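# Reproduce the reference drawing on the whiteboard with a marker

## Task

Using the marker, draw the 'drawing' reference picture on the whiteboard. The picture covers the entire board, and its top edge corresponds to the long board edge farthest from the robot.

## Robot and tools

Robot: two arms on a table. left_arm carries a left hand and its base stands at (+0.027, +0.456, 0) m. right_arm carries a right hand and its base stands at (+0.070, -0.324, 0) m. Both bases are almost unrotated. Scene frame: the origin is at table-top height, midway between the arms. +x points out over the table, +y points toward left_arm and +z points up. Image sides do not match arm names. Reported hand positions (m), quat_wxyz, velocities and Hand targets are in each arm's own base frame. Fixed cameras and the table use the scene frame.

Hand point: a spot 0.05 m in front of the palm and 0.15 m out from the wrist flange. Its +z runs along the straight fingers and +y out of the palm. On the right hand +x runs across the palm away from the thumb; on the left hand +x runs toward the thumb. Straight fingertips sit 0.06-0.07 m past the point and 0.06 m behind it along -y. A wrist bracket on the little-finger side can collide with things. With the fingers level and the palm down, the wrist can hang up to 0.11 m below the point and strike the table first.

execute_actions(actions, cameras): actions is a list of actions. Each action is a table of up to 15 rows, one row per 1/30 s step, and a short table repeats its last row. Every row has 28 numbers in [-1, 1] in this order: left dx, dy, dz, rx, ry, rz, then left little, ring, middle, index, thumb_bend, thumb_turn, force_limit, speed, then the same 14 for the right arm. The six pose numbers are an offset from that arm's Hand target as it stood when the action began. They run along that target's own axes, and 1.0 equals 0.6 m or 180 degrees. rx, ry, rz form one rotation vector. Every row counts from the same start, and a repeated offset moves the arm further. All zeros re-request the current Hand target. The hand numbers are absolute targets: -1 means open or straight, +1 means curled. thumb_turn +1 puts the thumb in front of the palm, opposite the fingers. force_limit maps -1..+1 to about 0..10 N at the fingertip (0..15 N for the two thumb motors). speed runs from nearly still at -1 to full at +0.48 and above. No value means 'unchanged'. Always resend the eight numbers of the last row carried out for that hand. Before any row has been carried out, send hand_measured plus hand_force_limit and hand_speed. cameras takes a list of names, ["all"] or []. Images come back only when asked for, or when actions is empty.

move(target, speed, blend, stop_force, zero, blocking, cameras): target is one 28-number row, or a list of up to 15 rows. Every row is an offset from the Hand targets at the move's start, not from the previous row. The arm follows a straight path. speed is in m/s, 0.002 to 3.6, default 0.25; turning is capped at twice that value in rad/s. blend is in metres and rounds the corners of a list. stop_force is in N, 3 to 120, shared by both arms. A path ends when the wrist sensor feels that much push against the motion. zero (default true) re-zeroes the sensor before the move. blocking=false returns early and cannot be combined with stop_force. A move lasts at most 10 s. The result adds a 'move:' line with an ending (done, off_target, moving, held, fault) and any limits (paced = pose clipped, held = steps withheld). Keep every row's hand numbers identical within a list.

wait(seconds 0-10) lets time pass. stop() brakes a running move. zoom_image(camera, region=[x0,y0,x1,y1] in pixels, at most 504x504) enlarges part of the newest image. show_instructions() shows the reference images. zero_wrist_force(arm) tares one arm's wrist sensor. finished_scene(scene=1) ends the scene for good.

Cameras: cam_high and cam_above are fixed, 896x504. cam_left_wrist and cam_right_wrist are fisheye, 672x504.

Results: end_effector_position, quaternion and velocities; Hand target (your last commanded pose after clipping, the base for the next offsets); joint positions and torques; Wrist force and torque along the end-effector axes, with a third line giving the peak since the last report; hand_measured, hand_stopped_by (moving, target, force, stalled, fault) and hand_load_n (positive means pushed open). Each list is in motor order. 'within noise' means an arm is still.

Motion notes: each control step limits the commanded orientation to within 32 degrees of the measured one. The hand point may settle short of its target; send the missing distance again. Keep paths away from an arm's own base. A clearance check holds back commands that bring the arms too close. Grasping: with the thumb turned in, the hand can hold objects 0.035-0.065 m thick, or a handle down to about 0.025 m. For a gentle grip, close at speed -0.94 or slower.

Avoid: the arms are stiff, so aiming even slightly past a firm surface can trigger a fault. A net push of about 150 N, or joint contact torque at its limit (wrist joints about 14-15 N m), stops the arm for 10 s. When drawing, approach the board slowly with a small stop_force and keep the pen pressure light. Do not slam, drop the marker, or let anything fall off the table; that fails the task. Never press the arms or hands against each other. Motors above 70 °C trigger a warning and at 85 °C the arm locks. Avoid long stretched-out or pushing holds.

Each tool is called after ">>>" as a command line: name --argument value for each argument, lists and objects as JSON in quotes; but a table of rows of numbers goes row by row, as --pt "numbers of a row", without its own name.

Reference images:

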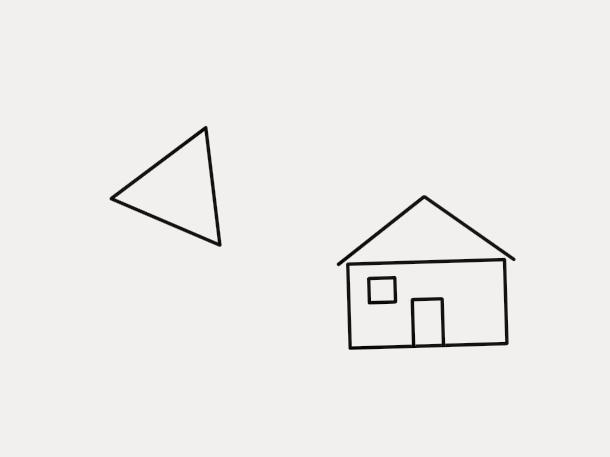

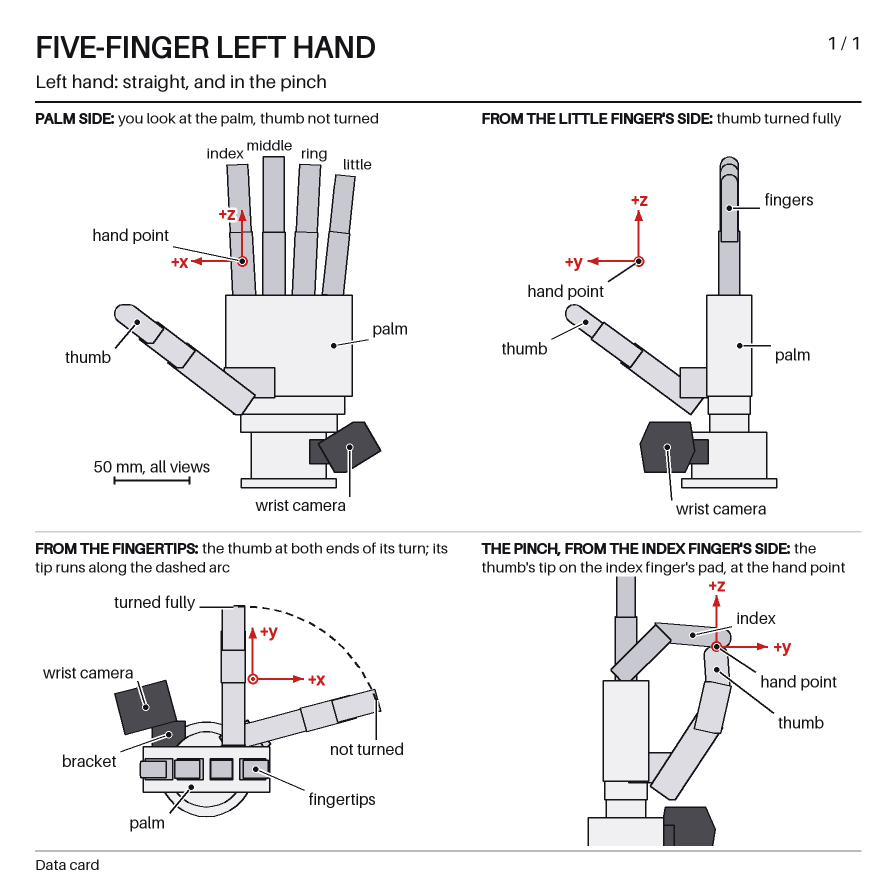

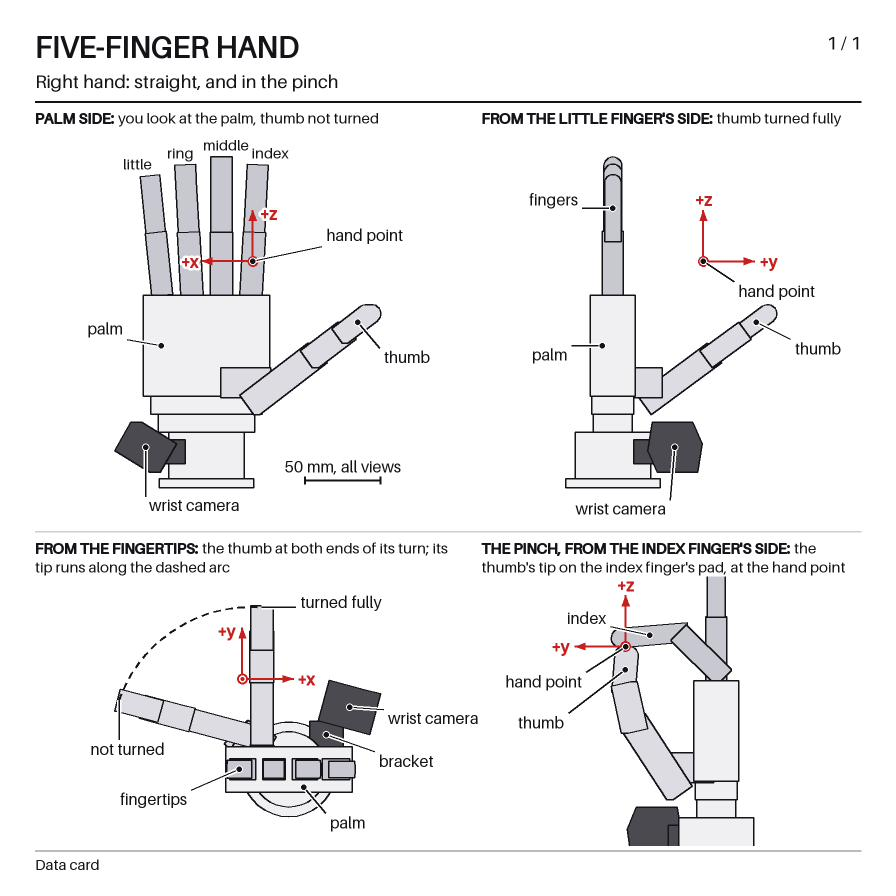

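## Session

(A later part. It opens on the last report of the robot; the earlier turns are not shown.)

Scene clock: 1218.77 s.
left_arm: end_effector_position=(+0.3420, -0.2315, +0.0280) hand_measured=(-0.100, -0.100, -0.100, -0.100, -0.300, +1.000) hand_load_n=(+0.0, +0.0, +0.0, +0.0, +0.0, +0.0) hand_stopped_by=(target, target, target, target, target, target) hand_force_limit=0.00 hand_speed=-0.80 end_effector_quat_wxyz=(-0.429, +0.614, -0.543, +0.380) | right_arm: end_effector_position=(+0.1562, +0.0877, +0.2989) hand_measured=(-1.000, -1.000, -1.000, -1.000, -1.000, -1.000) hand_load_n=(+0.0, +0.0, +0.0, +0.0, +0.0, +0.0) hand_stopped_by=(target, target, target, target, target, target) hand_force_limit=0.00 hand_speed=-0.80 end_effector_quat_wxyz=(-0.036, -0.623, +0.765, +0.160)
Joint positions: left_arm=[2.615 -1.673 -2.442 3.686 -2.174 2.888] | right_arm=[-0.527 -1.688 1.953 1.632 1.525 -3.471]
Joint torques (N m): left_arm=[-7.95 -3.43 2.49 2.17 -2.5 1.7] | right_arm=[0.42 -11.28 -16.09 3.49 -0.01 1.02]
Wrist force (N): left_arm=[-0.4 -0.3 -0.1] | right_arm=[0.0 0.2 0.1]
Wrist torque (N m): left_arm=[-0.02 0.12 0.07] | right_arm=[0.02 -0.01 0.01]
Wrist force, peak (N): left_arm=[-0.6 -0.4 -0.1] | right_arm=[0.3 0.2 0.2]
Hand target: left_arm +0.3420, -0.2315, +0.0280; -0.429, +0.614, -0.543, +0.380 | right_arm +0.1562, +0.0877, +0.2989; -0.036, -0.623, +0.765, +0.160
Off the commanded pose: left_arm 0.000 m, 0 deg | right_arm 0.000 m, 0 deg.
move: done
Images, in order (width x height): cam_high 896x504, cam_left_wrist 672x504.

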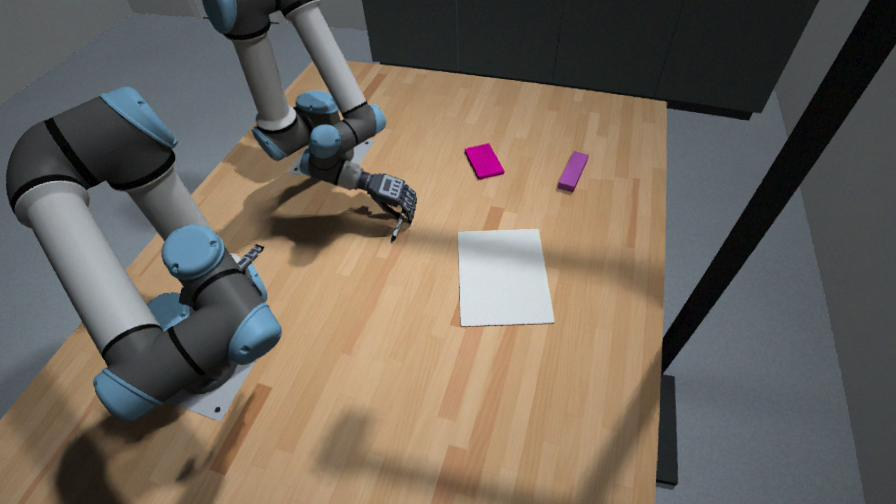

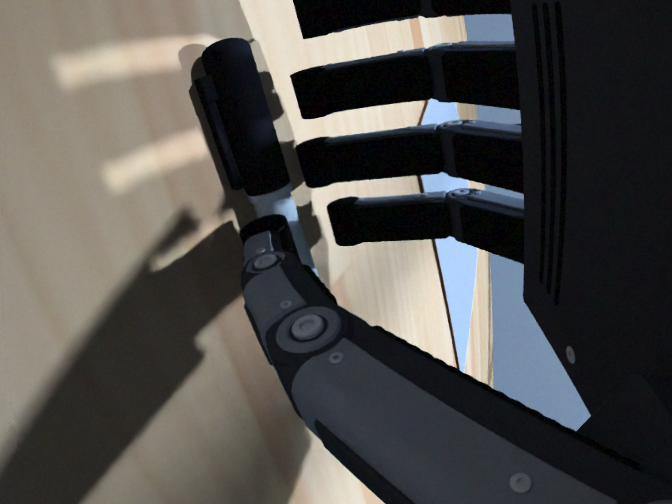

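>>> move --target '[0,0.0031,0.0011,0,0,0,-0.1,0.05,0.15,0.2,-0.3,1,-0.4,-0.9,0,0,0,0,0,0,-1,-1,-1,-1,-1,-1,0,-0.8]' --speed 0.02 --stop_force 4 --cameras '["cam_left_wrist","cam_high"]'

>>> zoom_image --camera "cam_high" --region '[370, 180, 430, 250]'

Scene clock: 1232.57 s.
left_arm: end_effector_position=(+0.3420, -0.2315, +0.0261) hand_measured=(-0.100, +0.050, +0.148, +0.168, -0.302, +1.000) hand_load_n=(+0.0, +0.0, +3.0, +3.0, +4.0, -0.5) hand_stopped_by=(target, target, force, force, target, target) hand_force_limit=-0.40 hand_speed=-0.90 end_effector_quat_wxyz=(-0.429, +0.614, -0.543, +0.380) | right_arm: end_effector_position=(+0.1562, +0.0877, +0.2989) hand_measured=(-1.000, -1.000, -1.000, -1.000, -1.000, -1.000) hand_load_n=(+0.0, +0.0, +0.0, +0.0, +0.0, +0.0) hand_stopped_by=(target, target, target, target, target, target) hand_force_limit=0.00 hand_speed=-0.80 end_effector_quat_wxyz=(-0.036, -0.623, +0.765, +0.160)
Joint positions: left_arm=[2.615 -1.679 -2.444 3.693 -2.174 2.888] | right_arm=[-0.527 -1.688 1.953 1.632 1.525 -3.471]
Joint torques (N m): left_arm=[-7.6 -3.23 2.31 1.73 -1.74 -0.41] | right_arm=[0.4 -11.98 -16.05 3.45 0 1.17]
Wrist force (N): left_arm=[-0.3 -2.0 -0.8] | right_arm=[0.0 0.0 0.3]
Wrist torque (N m): left_arm=[-0.10 0.09 0.11] | right_arm=[-0.02 0.00 0.00]
Wrist force, peak (N): left_arm=[-0.4 -2.2 -0.9] | right_arm=[0.2 0.3 0.3]
Hand target: left_arm +0.3420, -0.2315, +0.0261; -0.429, +0.614, -0.543, +0.380 | right_arm +0.1562, +0.0877, +0.2989; -0.036, -0.623, +0.765, +0.160
Off the commanded pose: left_arm 0.000 m, 0 deg | right_arm 0.000 m, 0 deg.
move: done
Images, in order (width x height): cam_high 896x504, cam_left_wrist 672x504.

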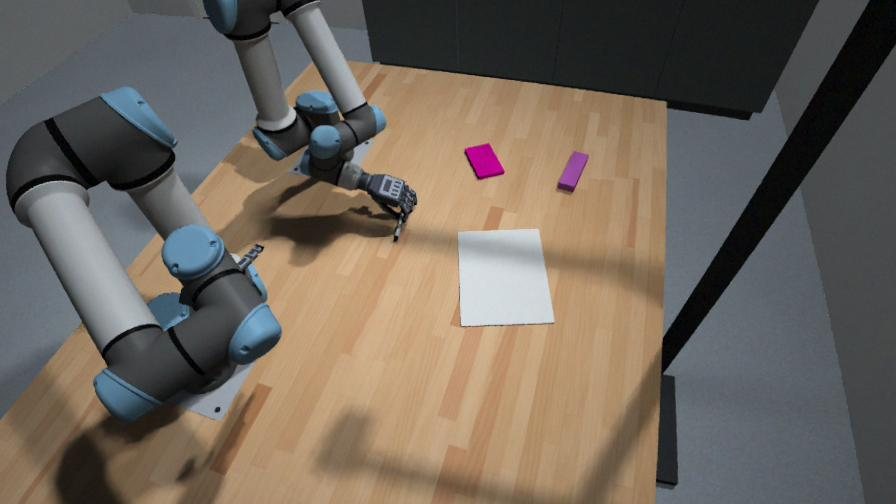

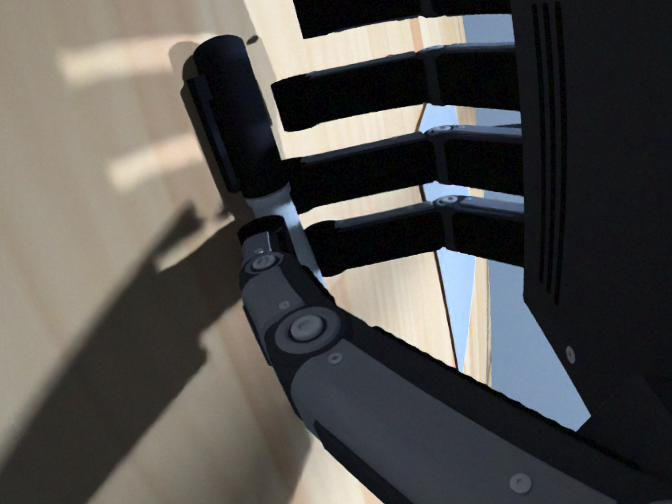

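Scaled by 7.200.

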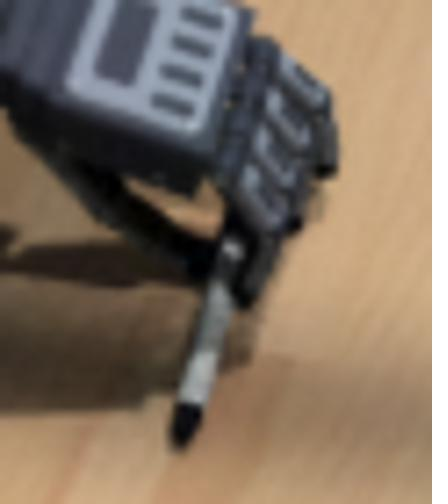

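>>> move --target '[0,-0.0023,-0.0009,0,0,0,-0.1,0.05,0.15,0.2,0.1,1,0.1,-0.94,0,0,0,0,0,0,-1,-1,-1,-1,-1,-1,0,-0.8]' --speed 0.02

Scene clock: 1242.73 s.
left_arm: end_effector_position=(+0.3420, -0.2315, +0.0275) hand_measured=(-0.100, +0.050, +0.148, +0.168, -0.284, +1.000) hand_load_n=(-0.5, +0.0, +5.0, +5.5, +7.5, -0.5) hand_stopped_by=(target, target, force, force, force, target) hand_force_limit=0.10 hand_speed=-0.94 end_effector_quat_wxyz=(-0.429, +0.614, -0.543, +0.380) | right_arm: end_effector_position=(+0.1562, +0.0877, +0.2989) hand_measured=(-1.000, -1.000, -1.000, -1.000, -1.000, -1.000) hand_load_n=(+0.0, +0.0, +0.0, +0.0, +0.0, +0.0) hand_stopped_by=(target, target, target, target, target, target) hand_force_limit=0.00 hand_speed=-0.80 end_effector_quat_wxyz=(-0.036, -0.623, +0.765, +0.160)
Joint positions: left_arm=[2.615 -1.675 -2.442 3.688 -2.174 2.888] | right_arm=[-0.527 -1.688 1.953 1.632 1.525 -3.471]
Joint torques (N m): left_arm=[-8.01 38.59 23.94 -1.65 -2.43 -2.04] | right_arm=[0.25 -10.96 -15.74 3.41 0.08 1]
Wrist force (N): left_arm=[-0.2 -0.2 -0.2] | right_arm=[0.1 0.1 0.1]
Wrist torque (N m): left_arm=[0.00 0.09 0.07] | right_arm=[0.01 -0.01 0.01]
Wrist force, peak (N): left_arm=[-0.1 -2.3 -1.1] | right_arm=[0.2 0.2 0.3]
Hand target: left_arm +0.3420, -0.2315, +0.0276; -0.429, +0.614, -0.543, +0.380 | right_arm +0.1562, +0.0877, +0.2989; -0.036, -0.623, +0.765, +0.160
Off the commanded pose: left_arm 0.000 m, 0 deg | right_arm 0.000 m, 0 deg.
move: done

>>> move --target '[0,-0.1253,-0.0456,0,0,0,-0.1,0.05,0.15,0.2,0.1,1,0.1,-0.94,0,0,0,0,0,0,-1,-1,-1,-1,-1,-1,0,-0.8]' --speed 0.08

>>> move --target '[0,0,0,0,0,0,0.1,0.35,0.15,0.2,0.1,1,-0.5,-0.94,0,0,0,0,0,0,-1,-1,-1,-1,-1,-1,0,-0.8]' --cameras '["cam_left_wrist","cam_high"]'

>>> zoom_image --camera "cam_high" --region '[360, 140, 440, 230]'

Scene clock: 1252.50 s.
left_arm: end_effector_position=(+0.3421, -0.2316, +0.1075) hand_measured=(-0.100, +0.050, +0.148, +0.168, -0.284, +1.000) hand_load_n=(+0.0, +0.0, +5.0, +5.5, +7.5, -0.5) hand_stopped_by=(target, target, force, force, force, target) hand_force_limit=0.10 hand_speed=-0.94 end_effector_quat_wxyz=(-0.429, +0.614, -0.543, +0.380) | right_arm: end_effector_position=(+0.1562, +0.0877, +0.2989) hand_measured=(-1.000, -1.000, -1.000, -1.000, -1.000, -1.000) hand_load_n=(+0.0, +0.0, +0.0, +0.0, +0.0, +0.5) hand_stopped_by=(target, target, target, target, target, target) hand_force_limit=0.00 hand_speed=-0.80 end_effector_quat_wxyz=(-0.036, -0.623, +0.765, +0.160)
Joint positions: left_arm=[2.615 -1.471 -2.345 3.387 -2.174 2.888] | right_arm=[-0.527 -1.688 1.953 1.632 1.525 -3.471]
Joint torques (N m): left_arm=[3.13 32.52 30.9 -1.84 1.36 -1.82] | right_arm=[0.04 -11.39 -16.53 3.55 0.05 1.29]
Wrist force (N): left_arm=[-0.2 0.1 -0.2] | right_arm=[-0.1 0.0 0.2]
Wrist torque (N m): left_arm=[0.03 0.10 0.06] | right_arm=[-0.01 0.01 0.00]
Wrist force, peak (N): left_arm=[-0.1 -1.0 -0.2] | right_arm=[0.4 0.2 0.1]
Hand target: left_arm +0.3421, -0.2316, +0.1076; -0.429, +0.614, -0.543, +0.380 | right_arm +0.1562, +0.0877, +0.2989; -0.036, -0.623, +0.765, +0.160
Off the commanded pose: left_arm 0.000 m, 0 deg | right_arm 0.000 m, 0 deg.
move: done

Scene clock: 1253.93 s.
left_arm: end_effector_position=(+0.3421, -0.2316, +0.1076) hand_measured=(+0.100, +0.212, +0.148, +0.168, -0.284, +1.000) hand_load_n=(+0.0, +2.5, +3.0, +6.0, +8.5, +0.5) hand_stopped_by=(target, force, force, force, force, target) hand_force_limit=-0.50 hand_speed=-0.94 end_effector_quat_wxyz=(-0.429, +0.614, -0.543, +0.380) | right_arm: end_effector_position=(+0.1562, +0.0877, +0.2989) hand_measured=(-1.000, -1.000, -1.000, -1.000, -1.000, -1.000) hand_load_n=(+0.0, +0.0, +0.0, +0.0, +0.0, +0.0) hand_stopped_by=(target, target, target, target, target, target) hand_force_limit=0.00 hand_speed=-0.80 end_effector_quat_wxyz=(-0.036, -0.623, +0.765, +0.160)
Joint positions: left_arm=[2.615 -1.471 -2.345 3.387 -2.174 2.888] | right_arm=[-0.527 -1.688 1.953 1.632 1.525 -3.471]
Joint torques (N m): left_arm=[2.97 31.51 30.27 -1.62 1.29 -1.75] | right_arm=[0.05 -12.13 -15.3 3.6 0.25 1.17]
Wrist force (N): left_arm=[-0.3 0.0 -0.1] | right_arm=[0.1 -0.1 0.2]
Wrist torque (N m): left_arm=[0.02 0.12 0.05] | right_arm=[-0.03 -0.02 0.00]
Wrist force, peak (N): left_arm=[-0.5 -0.1 -0.3] | right_arm=[0.1 0.2 0.3]
Hand target: left_arm +0.3421, -0.2316, +0.1076; -0.429, +0.614, -0.543, +0.380 | right_arm +0.1562, +0.0877, +0.2989; -0.036, -0.623, +0.765, +0.160
Off the commanded pose: left_arm 0.000 m, 0 deg | right_arm 0.000 m, 0 deg.
move: done
Images, in order (width x height): cam_high 896x504, cam_left_wrist 672x504.

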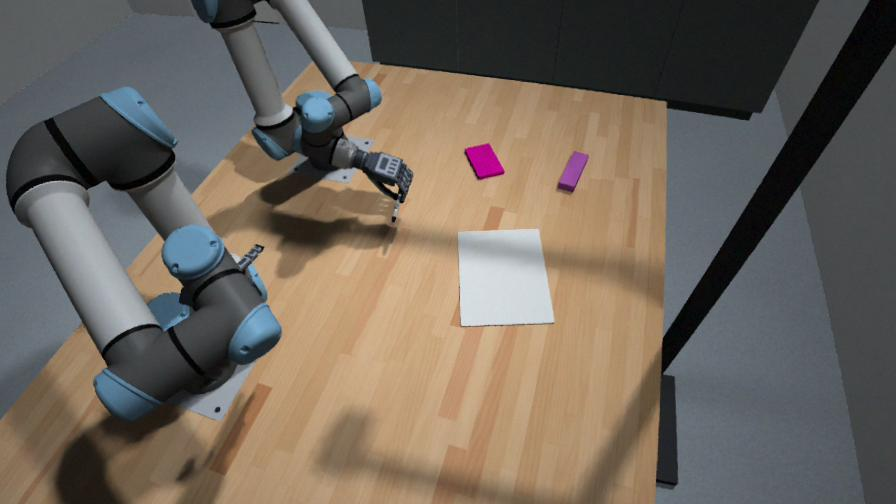

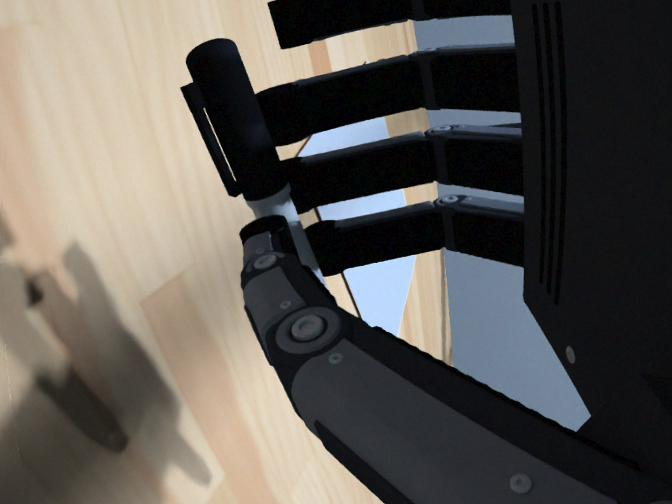

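Scaled by 5.600.

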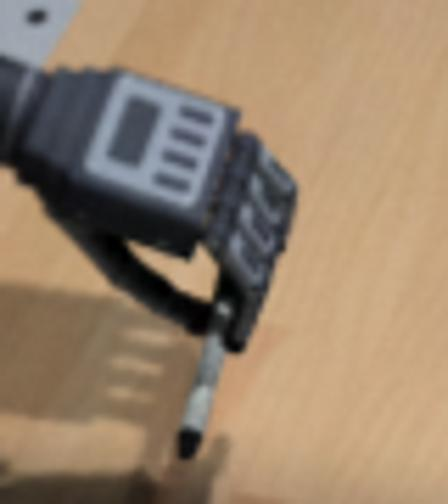

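>>> move --pt "0 -0.2662 -0.0969 0 0 0 0.1 0.35 0.15 0.2 0.1 1 -0.5 -0.94 0 0 0 0 0 0 -1 -1 -1 -1 -1 -1 0 -0.8" --pt "0.1223 -0.3843 0.2157 0.3311 0.1688 0.5045 0.1 0.35 0.15 0.2 0.1 1 -0.5 -0.94 0 0 0 0 0 0 -1 -1 -1 -1 -1 -1 0 -0.8" --speed 0.2 --blend 0.03 --cameras '["all"]'

>>> zoom_image --camera "cam_high" --region '[400, 120, 520, 240]'

Scene clock: 1314.43 s.
left_arm: end_effector_position=(+0.5501, -0.2800, +0.2798) hand_measured=(+0.100, +0.212, +0.148, +0.168, -0.284, +1.000) hand_load_n=(+0.0, +3.0, +3.0, +6.0, +8.5, +0.5) hand_stopped_by=(target, force, force, force, force, target) hand_force_limit=-0.50 hand_speed=-0.94 end_effector_quat_wxyz=(+0.641, +0.299, +0.641, -0.299) | right_arm: end_effector_position=(+0.1562, +0.0877, +0.2989) hand_measured=(-1.000, -1.000, -1.000, -1.000, -1.000, -1.000) hand_load_n=(+0.0, +0.0, +0.0, +0.0, +0.0, +0.0) hand_stopped_by=(target, target, target, target, target, target) hand_force_limit=0.00 hand_speed=-0.80 end_effector_quat_wxyz=(-0.036, -0.623, +0.765, +0.160)
Joint positions: left_arm=[3.16 -1.549 -2.06 3.608 -0.68 4.713] | right_arm=[-0.527 -1.688 1.953 1.632 1.525 -3.471]
Joint torques (N m): left_arm=[5.82 -1.6 33.41 -1.56 1.6 2.56] | right_arm=[-0.09 -11.31 -16.36 3.59 0 1.34]
Wrist force (N): left_arm=[-0.8 -0.1 0.0] | right_arm=[0.1 0.2 0.3]
Wrist torque (N m): left_arm=[0.09 0.35 -0.16] | right_arm=[0.01 -0.01 0.01]
Wrist force, peak (N): left_arm=[-0.8 1.3 -1.0] | right_arm=[0.0 0.2 0.4]
Hand target: left_arm +0.5501, -0.2800, +0.2798; +0.641, +0.299, +0.641, -0.299 | right_arm +0.1562, +0.0877, +0.2989; -0.036, -0.623, +0.765, +0.160
Off the commanded pose: left_arm 0.000 m, 0 deg | right_arm 0.000 m, 0 deg.
move: done

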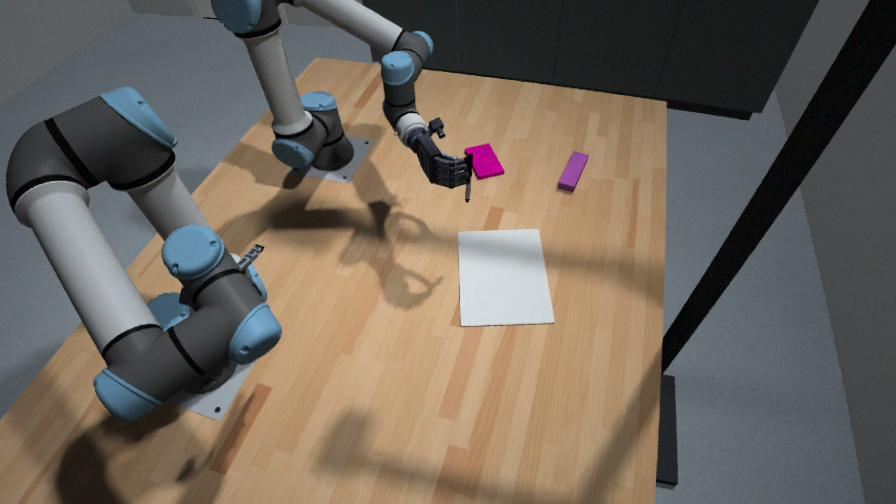

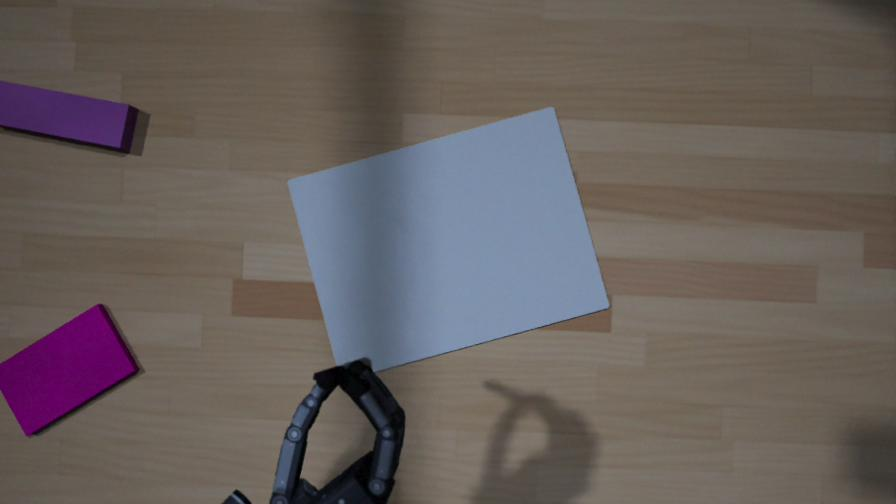

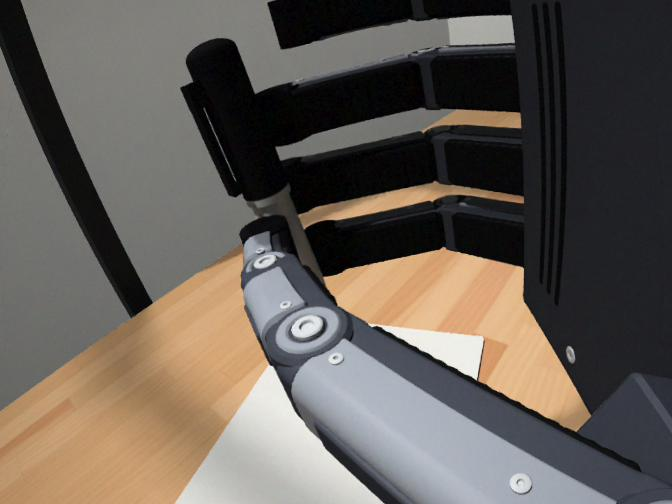

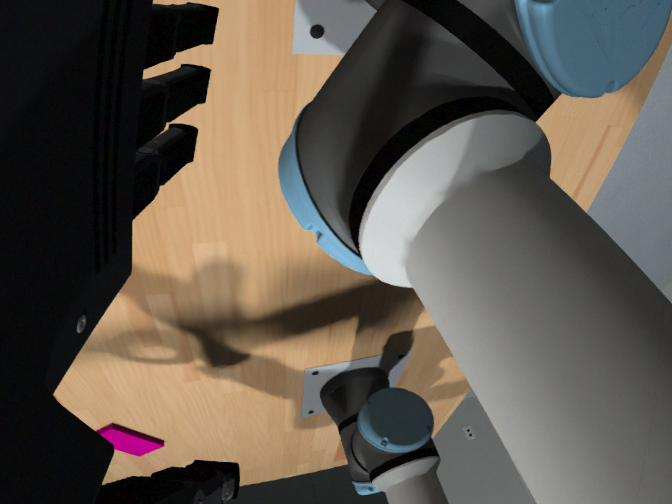

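Scaled by 4.200.

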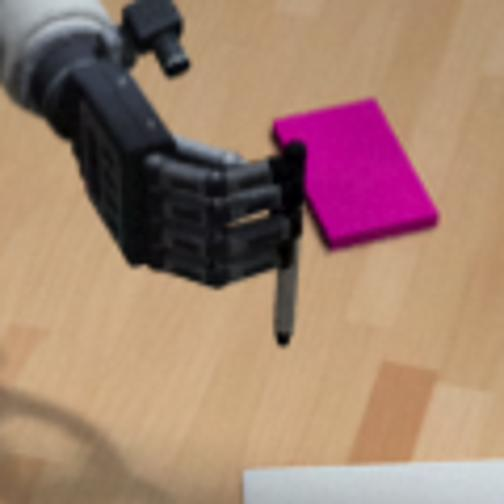

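>>> move --target '[0.283,-0.0202,-0.1038,0,0,0,0.1,0.35,0.15,0.2,0.1,1,-0.5,-0.94,0,0,0,0,0,0,-1,-1,-1,-1,-1,-1,0,-0.8]' --speed 0.15 --cameras '["cam_high","cam_above","cam_left_wrist"]'

>>> zoom_image --camera "cam_high" --region '[430, 200, 490, 260]'

Scene clock: 1369.20 s.
left_arm: end_effector_position=(+0.5006, -0.2401, +0.1101) hand_measured=(+0.100, +0.212, +0.148, +0.168, -0.284, +1.000) hand_load_n=(+0.0, +2.5, +3.0, +6.0, +8.5, +0.5) hand_stopped_by=(target, force, force, force, force, target) hand_force_limit=-0.50 hand_speed=-0.94 end_effector_quat_wxyz=(+0.640, +0.299, +0.641, -0.299) | right_arm: end_effector_position=(+0.1562, +0.0877, +0.2989) hand_measured=(-1.000, -1.000, -1.000, -1.000, -1.000, -1.000) hand_load_n=(+0.0, +0.0, +0.0, +0.0, +0.0, +0.0) hand_stopped_by=(target, target, target, target, target, target) hand_force_limit=0.00 hand_speed=-0.80 end_effector_quat_wxyz=(-0.036, -0.623, +0.765, +0.160)
Joint positions: left_arm=[3.304 -1.758 -2.428 4.185 -0.536 4.713] | right_arm=[-0.527 -1.688 1.953 1.632 1.525 -3.471]
Joint torques (N m): left_arm=[5.99 -1.11 2.1 3.27 1.75 -1.7] | right_arm=[0.35 -11.63 -15.16 3.48 0.28 1.33]
Wrist force (N): left_arm=[-0.6 -0.1 -0.2] | right_arm=[0.0 0.1 0.3]
Wrist torque (N m): left_arm=[0.10 0.32 -0.13] | right_arm=[-0.02 -0.01 0.00]
Wrist force, peak (N): left_arm=[-2.2 0.6 0.4] | right_arm=[0.2 0.2 0.4]
Hand target: left_arm +0.5006, -0.2401, +0.1100; +0.641, +0.299, +0.641, -0.299 | right_arm +0.1562, +0.0877, +0.2989; -0.036, -0.623, +0.765, +0.160
Off the commanded pose: left_arm 0.000 m, 0 deg | right_arm 0.000 m, 0 deg.
move: done
Images, in order (width x height): cam_high 896x504, cam_above 896x504, cam_left_wrist 672x504.

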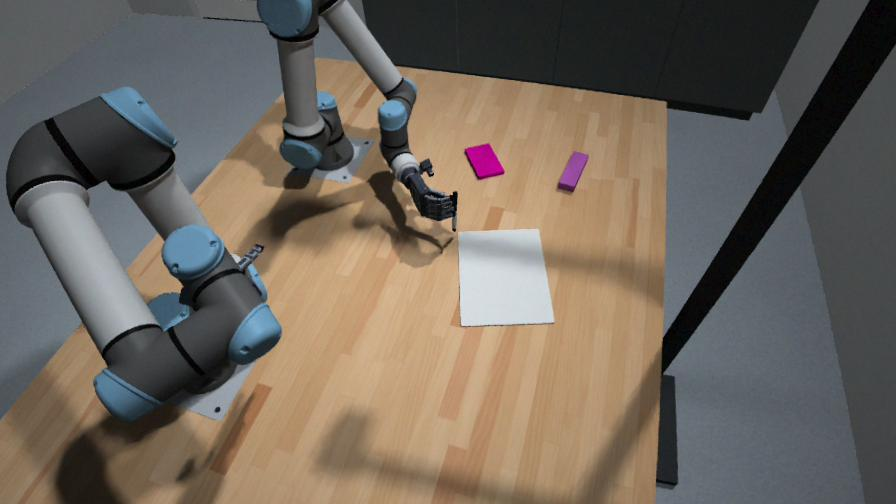

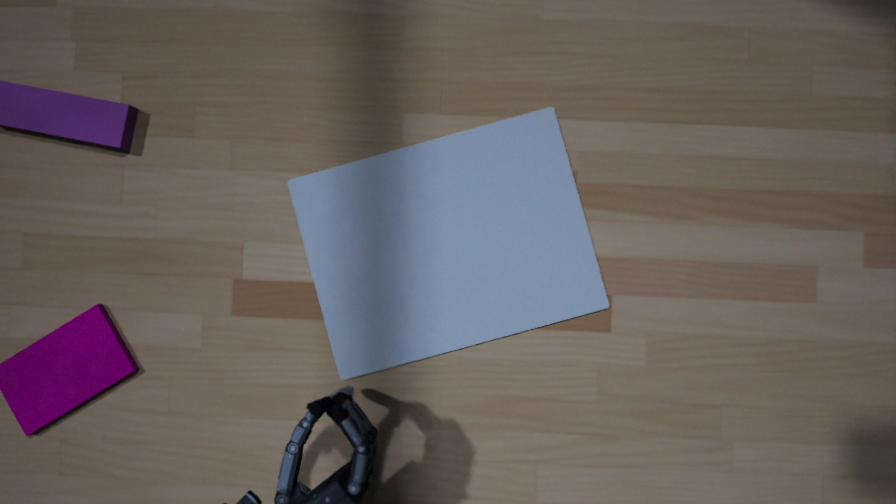

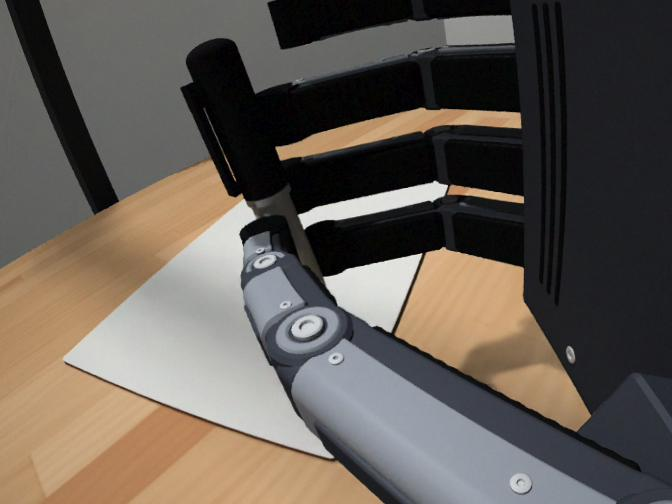

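Scaled by 8.400.

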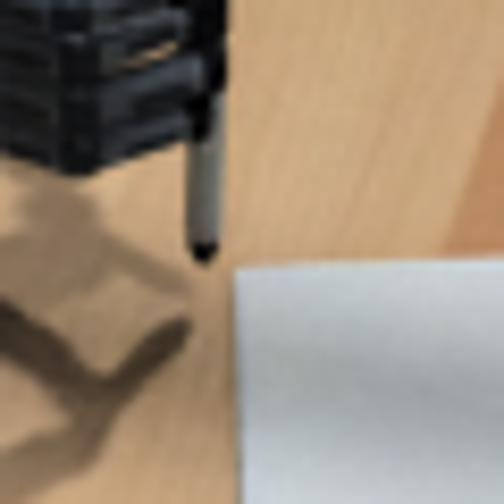

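>>> move --target '[0,0,0,0,0,0,0.1,0.35,0.15,0.2,0.1,1,-0.5,-0.94,-0.162,-0.552,-0.0052,0.0216,-0.0434,0.1419,-1,-1,-1,-1,-1,-1,0,-0.8]' --speed 0.25 --cameras '["cam_high","cam_right_wrist"]'

>>> zoom_image --camera "cam_high" --region '[430, 200, 490, 260]'

Scene clock: 1430.57 s.
left_arm: end_effector_position=(+0.5006, -0.2401, +0.1100) hand_measured=(+0.100, +0.212, +0.148, +0.168, -0.284, +1.000) hand_load_n=(+0.0, +3.0, +3.5, +6.0, +8.5, +1.0) hand_stopped_by=(target, force, force, force, force, target) hand_force_limit=-0.50 hand_speed=-0.94 end_effector_quat_wxyz=(+0.641, +0.299, +0.641, -0.299) | right_arm: end_effector_position=(+0.4903, +0.1235, +0.2200) hand_measured=(-1.000, -1.000, -1.000, -1.000, -1.000, -1.000) hand_load_n=(+0.0, +0.0, +0.0, +0.0, +0.0, +0.0) hand_stopped_by=(target, target, target, target, target, target) hand_force_limit=0.00 hand_speed=-0.80 end_effector_quat_wxyz=(+0.003, -0.427, +0.889, +0.164)
Joint positions: left_arm=[3.304 -1.758 -2.428 4.185 -0.536 4.713] | right_arm=[-0.26 -0.941 1.179 1.548 1.319 -2.753]
Joint torques (N m): left_arm=[5.73 -1.04 2.12 3.1 1.71 -1.6] | right_arm=[7.38 -17.18 -30.49 6.75 1.66 1.68]
Wrist force (N): left_arm=[-0.8 -0.2 0.0] | right_arm=[-0.2 0.2 0.5]
Wrist torque (N m): left_arm=[0.08 0.36 -0.14] | right_arm=[0.03 0.07 -0.14]
Wrist force, peak (N): left_arm=[-1.0 0.0 -0.3] | right_arm=[-0.8 -0.7 0.8]
Hand target: left_arm +0.5006, -0.2401, +0.1100; +0.641, +0.299, +0.641, -0.299 | right_arm +0.4904, +0.1235, +0.2200; +0.002, -0.427, +0.889, +0.164
Off the commanded pose: left_arm 0.000 m, 0 deg | right_arm 0.000 m, 0 deg.
move: done
Images, in order (width x height): cam_high 896x504, cam_right_wrist 672x504.

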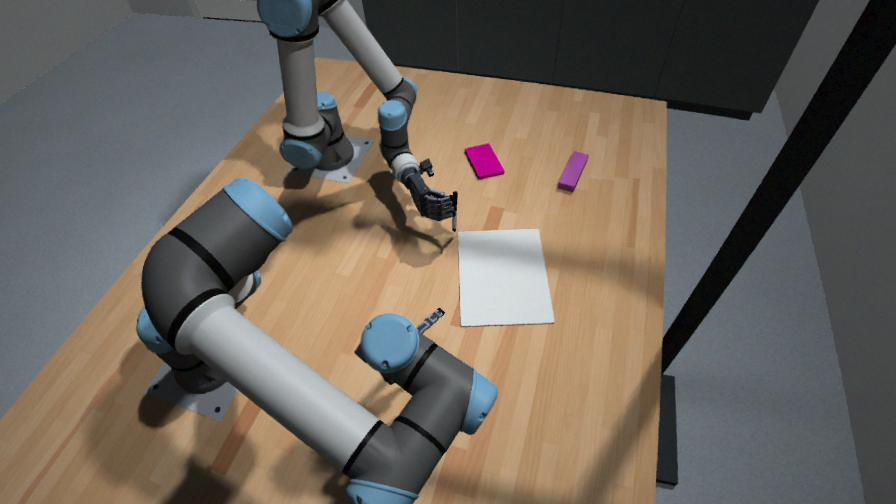

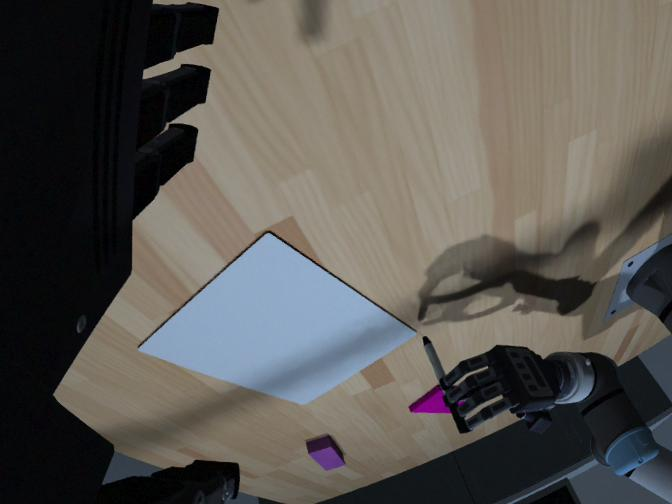

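Scaled by 8.400.

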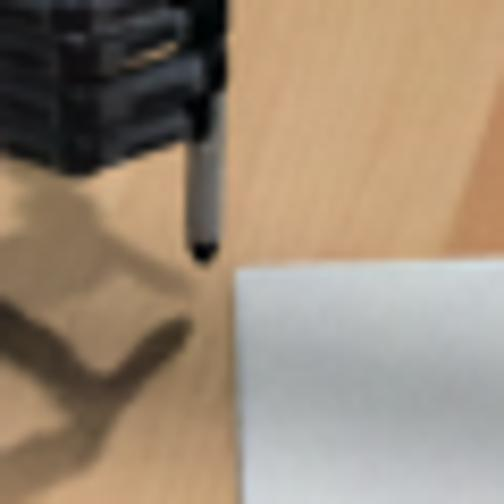

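>>> zoom_image --camera "cam_right_wrist" --region '[370, 290, 470, 365]'

Scaled by 5.040 from the camera's 672x504 image, which has a finer 960x720 frame.

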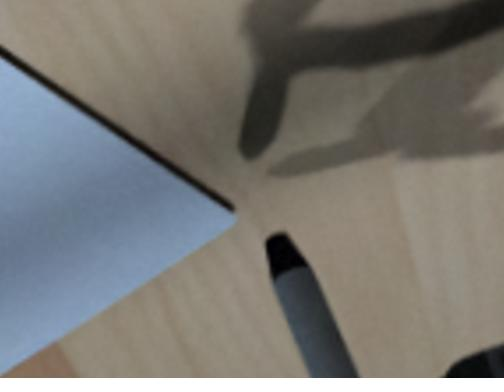

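>>> move --target '[0.03,0.0289,-0.0215,0,0,0,0.1,0.35,0.15,0.2,0.1,1,-0.5,-0.94,0,0,0,0,0,0,-1,-1,-1,-1,-1,-1,0,-0.8]' --speed 0.05 --cameras '["cam_high","cam_right_wrist","cam_above"]'

>>> zoom_image --camera "cam_high" --region '[430, 200, 490, 260]'

>>> zoom_image --camera "cam_right_wrist" --region '[370, 290, 470, 365]'

Scene clock: 1501.40 s.
left_arm: end_effector_position=(+0.5056, -0.2191, +0.0921) hand_measured=(+0.100, +0.212, +0.148, +0.168, -0.284, +1.000) hand_load_n=(+0.0, +3.0, +3.5, +6.0, +9.0, +0.5) hand_stopped_by=(target, force, force, force, force, target) hand_force_limit=-0.50 hand_speed=-0.94 end_effector_quat_wxyz=(+0.640, +0.299, +0.641, -0.299) | right_arm: end_effector_position=(+0.4904, +0.1235, +0.2200) hand_measured=(-1.000, -1.000, -1.000, -1.000, -1.000, -1.000) hand_load_n=(+0.0, +0.0, +0.0, +0.0, +0.0, +0.0) hand_stopped_by=(target, target, target, target, target, target) hand_force_limit=0.00 hand_speed=-0.80 end_effector_quat_wxyz=(+0.002, -0.427, +0.889, +0.164)
Joint positions: left_arm=[3.375 -1.815 -2.441 4.254 -0.465 4.713] | right_arm=[-0.26 -0.941 1.179 1.548 1.319 -2.753]
Joint torques (N m): left_arm=[6.4 -0.58 1.08 2.95 1.76 -1.71] | right_arm=[7.23 -17.68 -30.29 6.9 1.55 1.67]
Wrist force (N): left_arm=[-0.7 -0.2 -0.1] | right_arm=[0.0 0.1 0.8]
Wrist torque (N m): left_arm=[0.07 0.33 -0.14] | right_arm=[0.00 0.02 -0.13]
Wrist force, peak (N): left_arm=[-1.1 -0.4 0.1] | right_arm=[-0.2 0.2 0.8]
Hand target: left_arm +0.5056, -0.2191, +0.0920; +0.641, +0.299, +0.641, -0.299 | right_arm +0.4904, +0.1235, +0.2200; +0.002, -0.427, +0.889, +0.164
Off the commanded pose: left_arm 0.000 m, 0 deg | right_arm 0.000 m, 0 deg.
move: done
Images, in order (width x height): cam_high 896x504, cam_above 896x504, cam_right_wrist 672x504.

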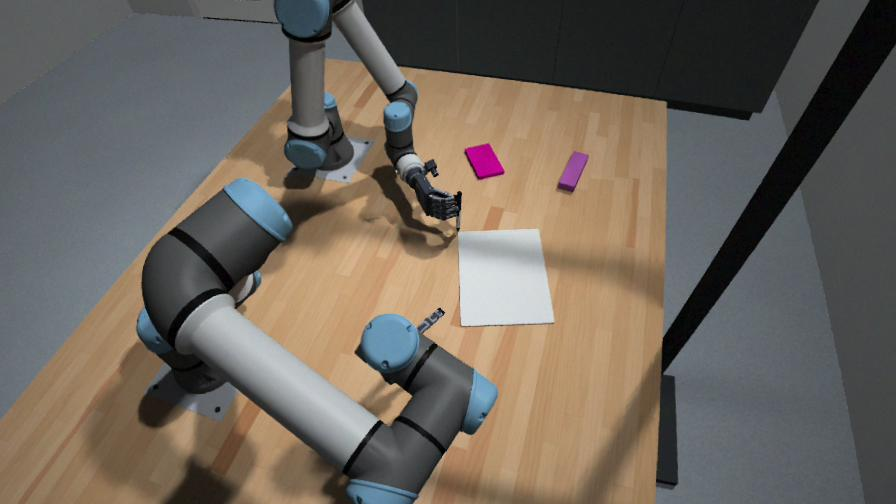

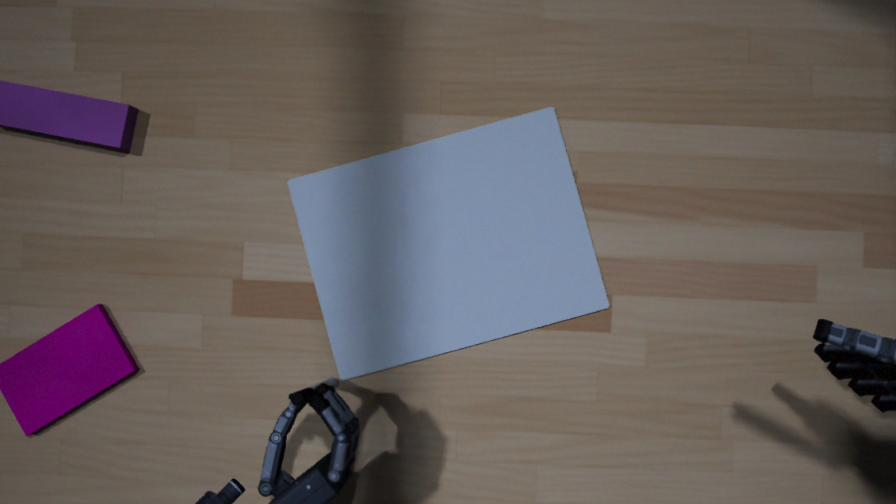

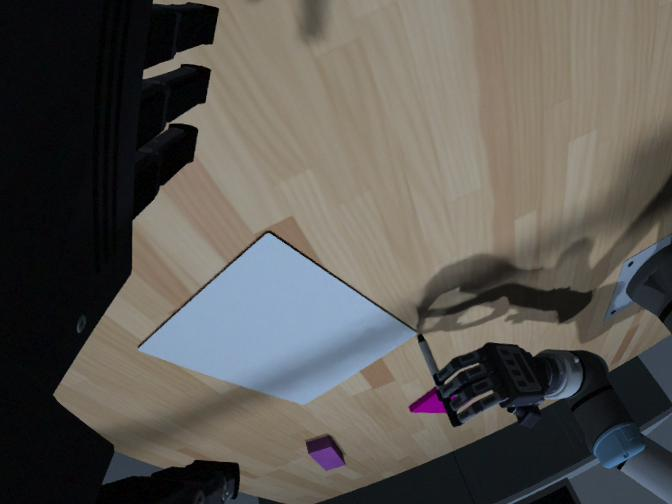

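Scaled by 8.400.

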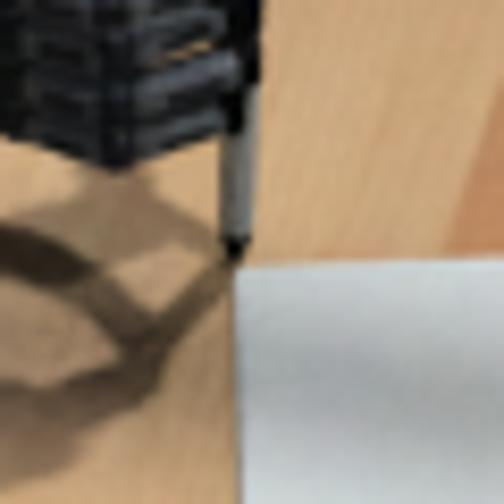

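Scaled by 5.040 from the camera's 672x504 image, which has a finer 960x720 frame.

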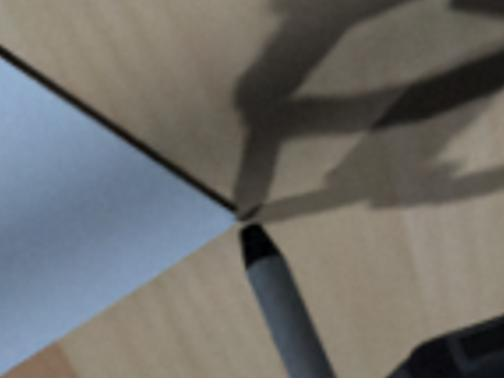

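>>> move --target '[-0.0217,0.3487,0.1547,0,0,0,0.1,0.35,0.15,0.2,0.1,1,-0.5,-0.94,0,0,0,0,0,0,-1,-1,-1,-1,-1,-1,0,-0.8]' --speed 0.2 --cameras '["cam_high","cam_right_wrist","cam_above"]'

>>> zoom_image --camera "cam_high" --region '[510, 200, 570, 260]'

>>> zoom_image --camera "cam_right_wrist" --region '[260, 365, 360, 440]'

Scene clock: 1534.23 s.
left_arm: end_effector_position=(+0.7255, -0.1557, +0.1049) hand_measured=(+0.100, +0.212, +0.148, +0.168, -0.284, +1.000) hand_load_n=(+0.0, +2.5, +3.5, +6.0, +8.5, +0.5) hand_stopped_by=(target, force, force, force, force, target) hand_force_limit=-0.50 hand_speed=-0.94 end_effector_quat_wxyz=(+0.641, +0.299, +0.641, -0.299) | right_arm: end_effector_position=(+0.4904, +0.1235, +0.2200) hand_measured=(-1.000, -1.000, -1.000, -1.000, -1.000, -1.000) hand_load_n=(+0.0, +0.0, +0.0, +0.0, +0.0, +0.0) hand_stopped_by=(target, target, target, target, target, target) hand_force_limit=0.00 hand_speed=-0.80 end_effector_quat_wxyz=(+0.002, -0.427, +0.889, +0.164)
Joint positions: left_arm=[3.396 -2.145 -1.806 3.949 -0.443 4.713] | right_arm=[-0.26 -0.941 1.179 1.548 1.319 -2.753]
Joint torques (N m): left_arm=[-4.64 11.01 27.58 -1.45 -1.67 1.68] | right_arm=[7.41 -17.94 -30.49 6.88 1.59 1.56]
Wrist force (N): left_arm=[-0.6 0.0 -0.4] | right_arm=[0.0 0.2 0.5]
Wrist torque (N m): left_arm=[0.10 0.31 -0.15] | right_arm=[0.02 0.04 -0.13]
Wrist force, peak (N): left_arm=[-0.2 -1.8 -0.4] | right_arm=[-0.3 0.1 0.8]
Hand target: left_arm +0.7256, -0.1557, +0.1049; +0.641, +0.299, +0.641, -0.299 | right_arm +0.4904, +0.1235, +0.2200; +0.002, -0.427, +0.889, +0.164
Off the commanded pose: left_arm 0.000 m, 0 deg | right_arm 0.000 m, 0 deg.
move: done
Images, in order (width x height): cam_high 896x504, cam_above 896x504, cam_right_wrist 672x504.

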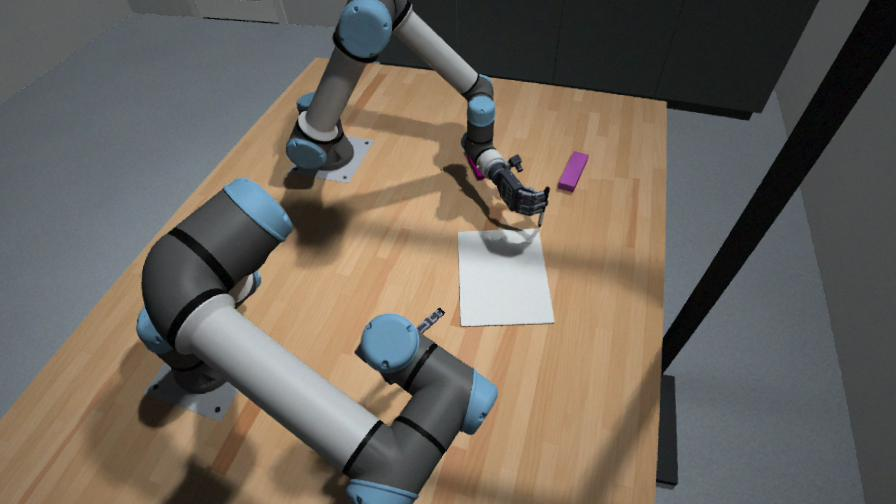

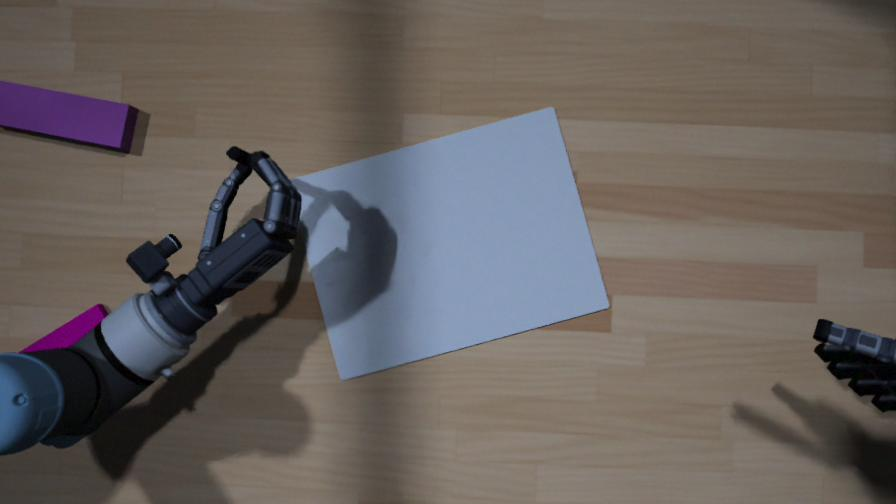

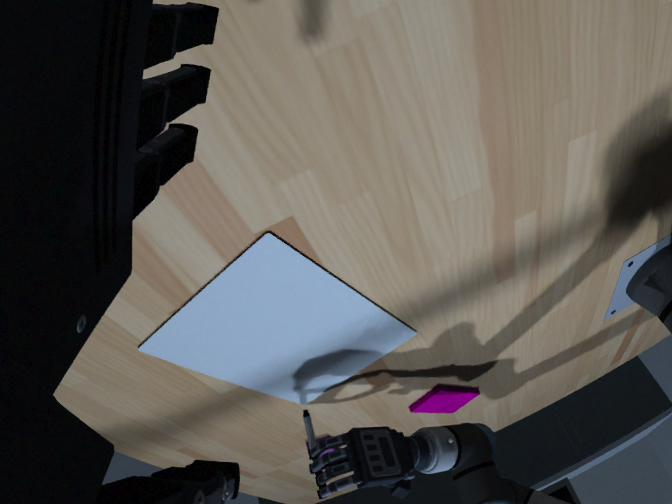

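Scaled by 8.400.

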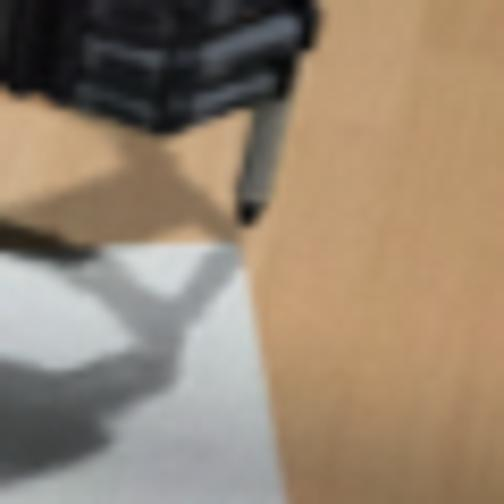

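Scaled by 5.040 from the camera's 672x504 image, which has a finer 960x720 frame.

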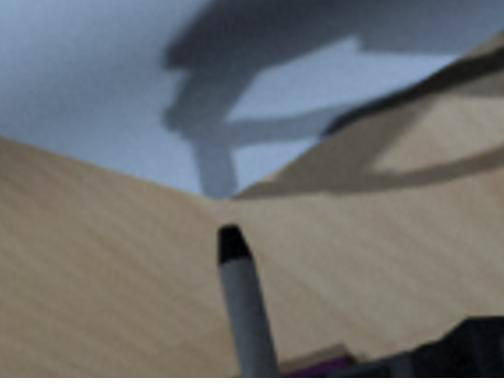

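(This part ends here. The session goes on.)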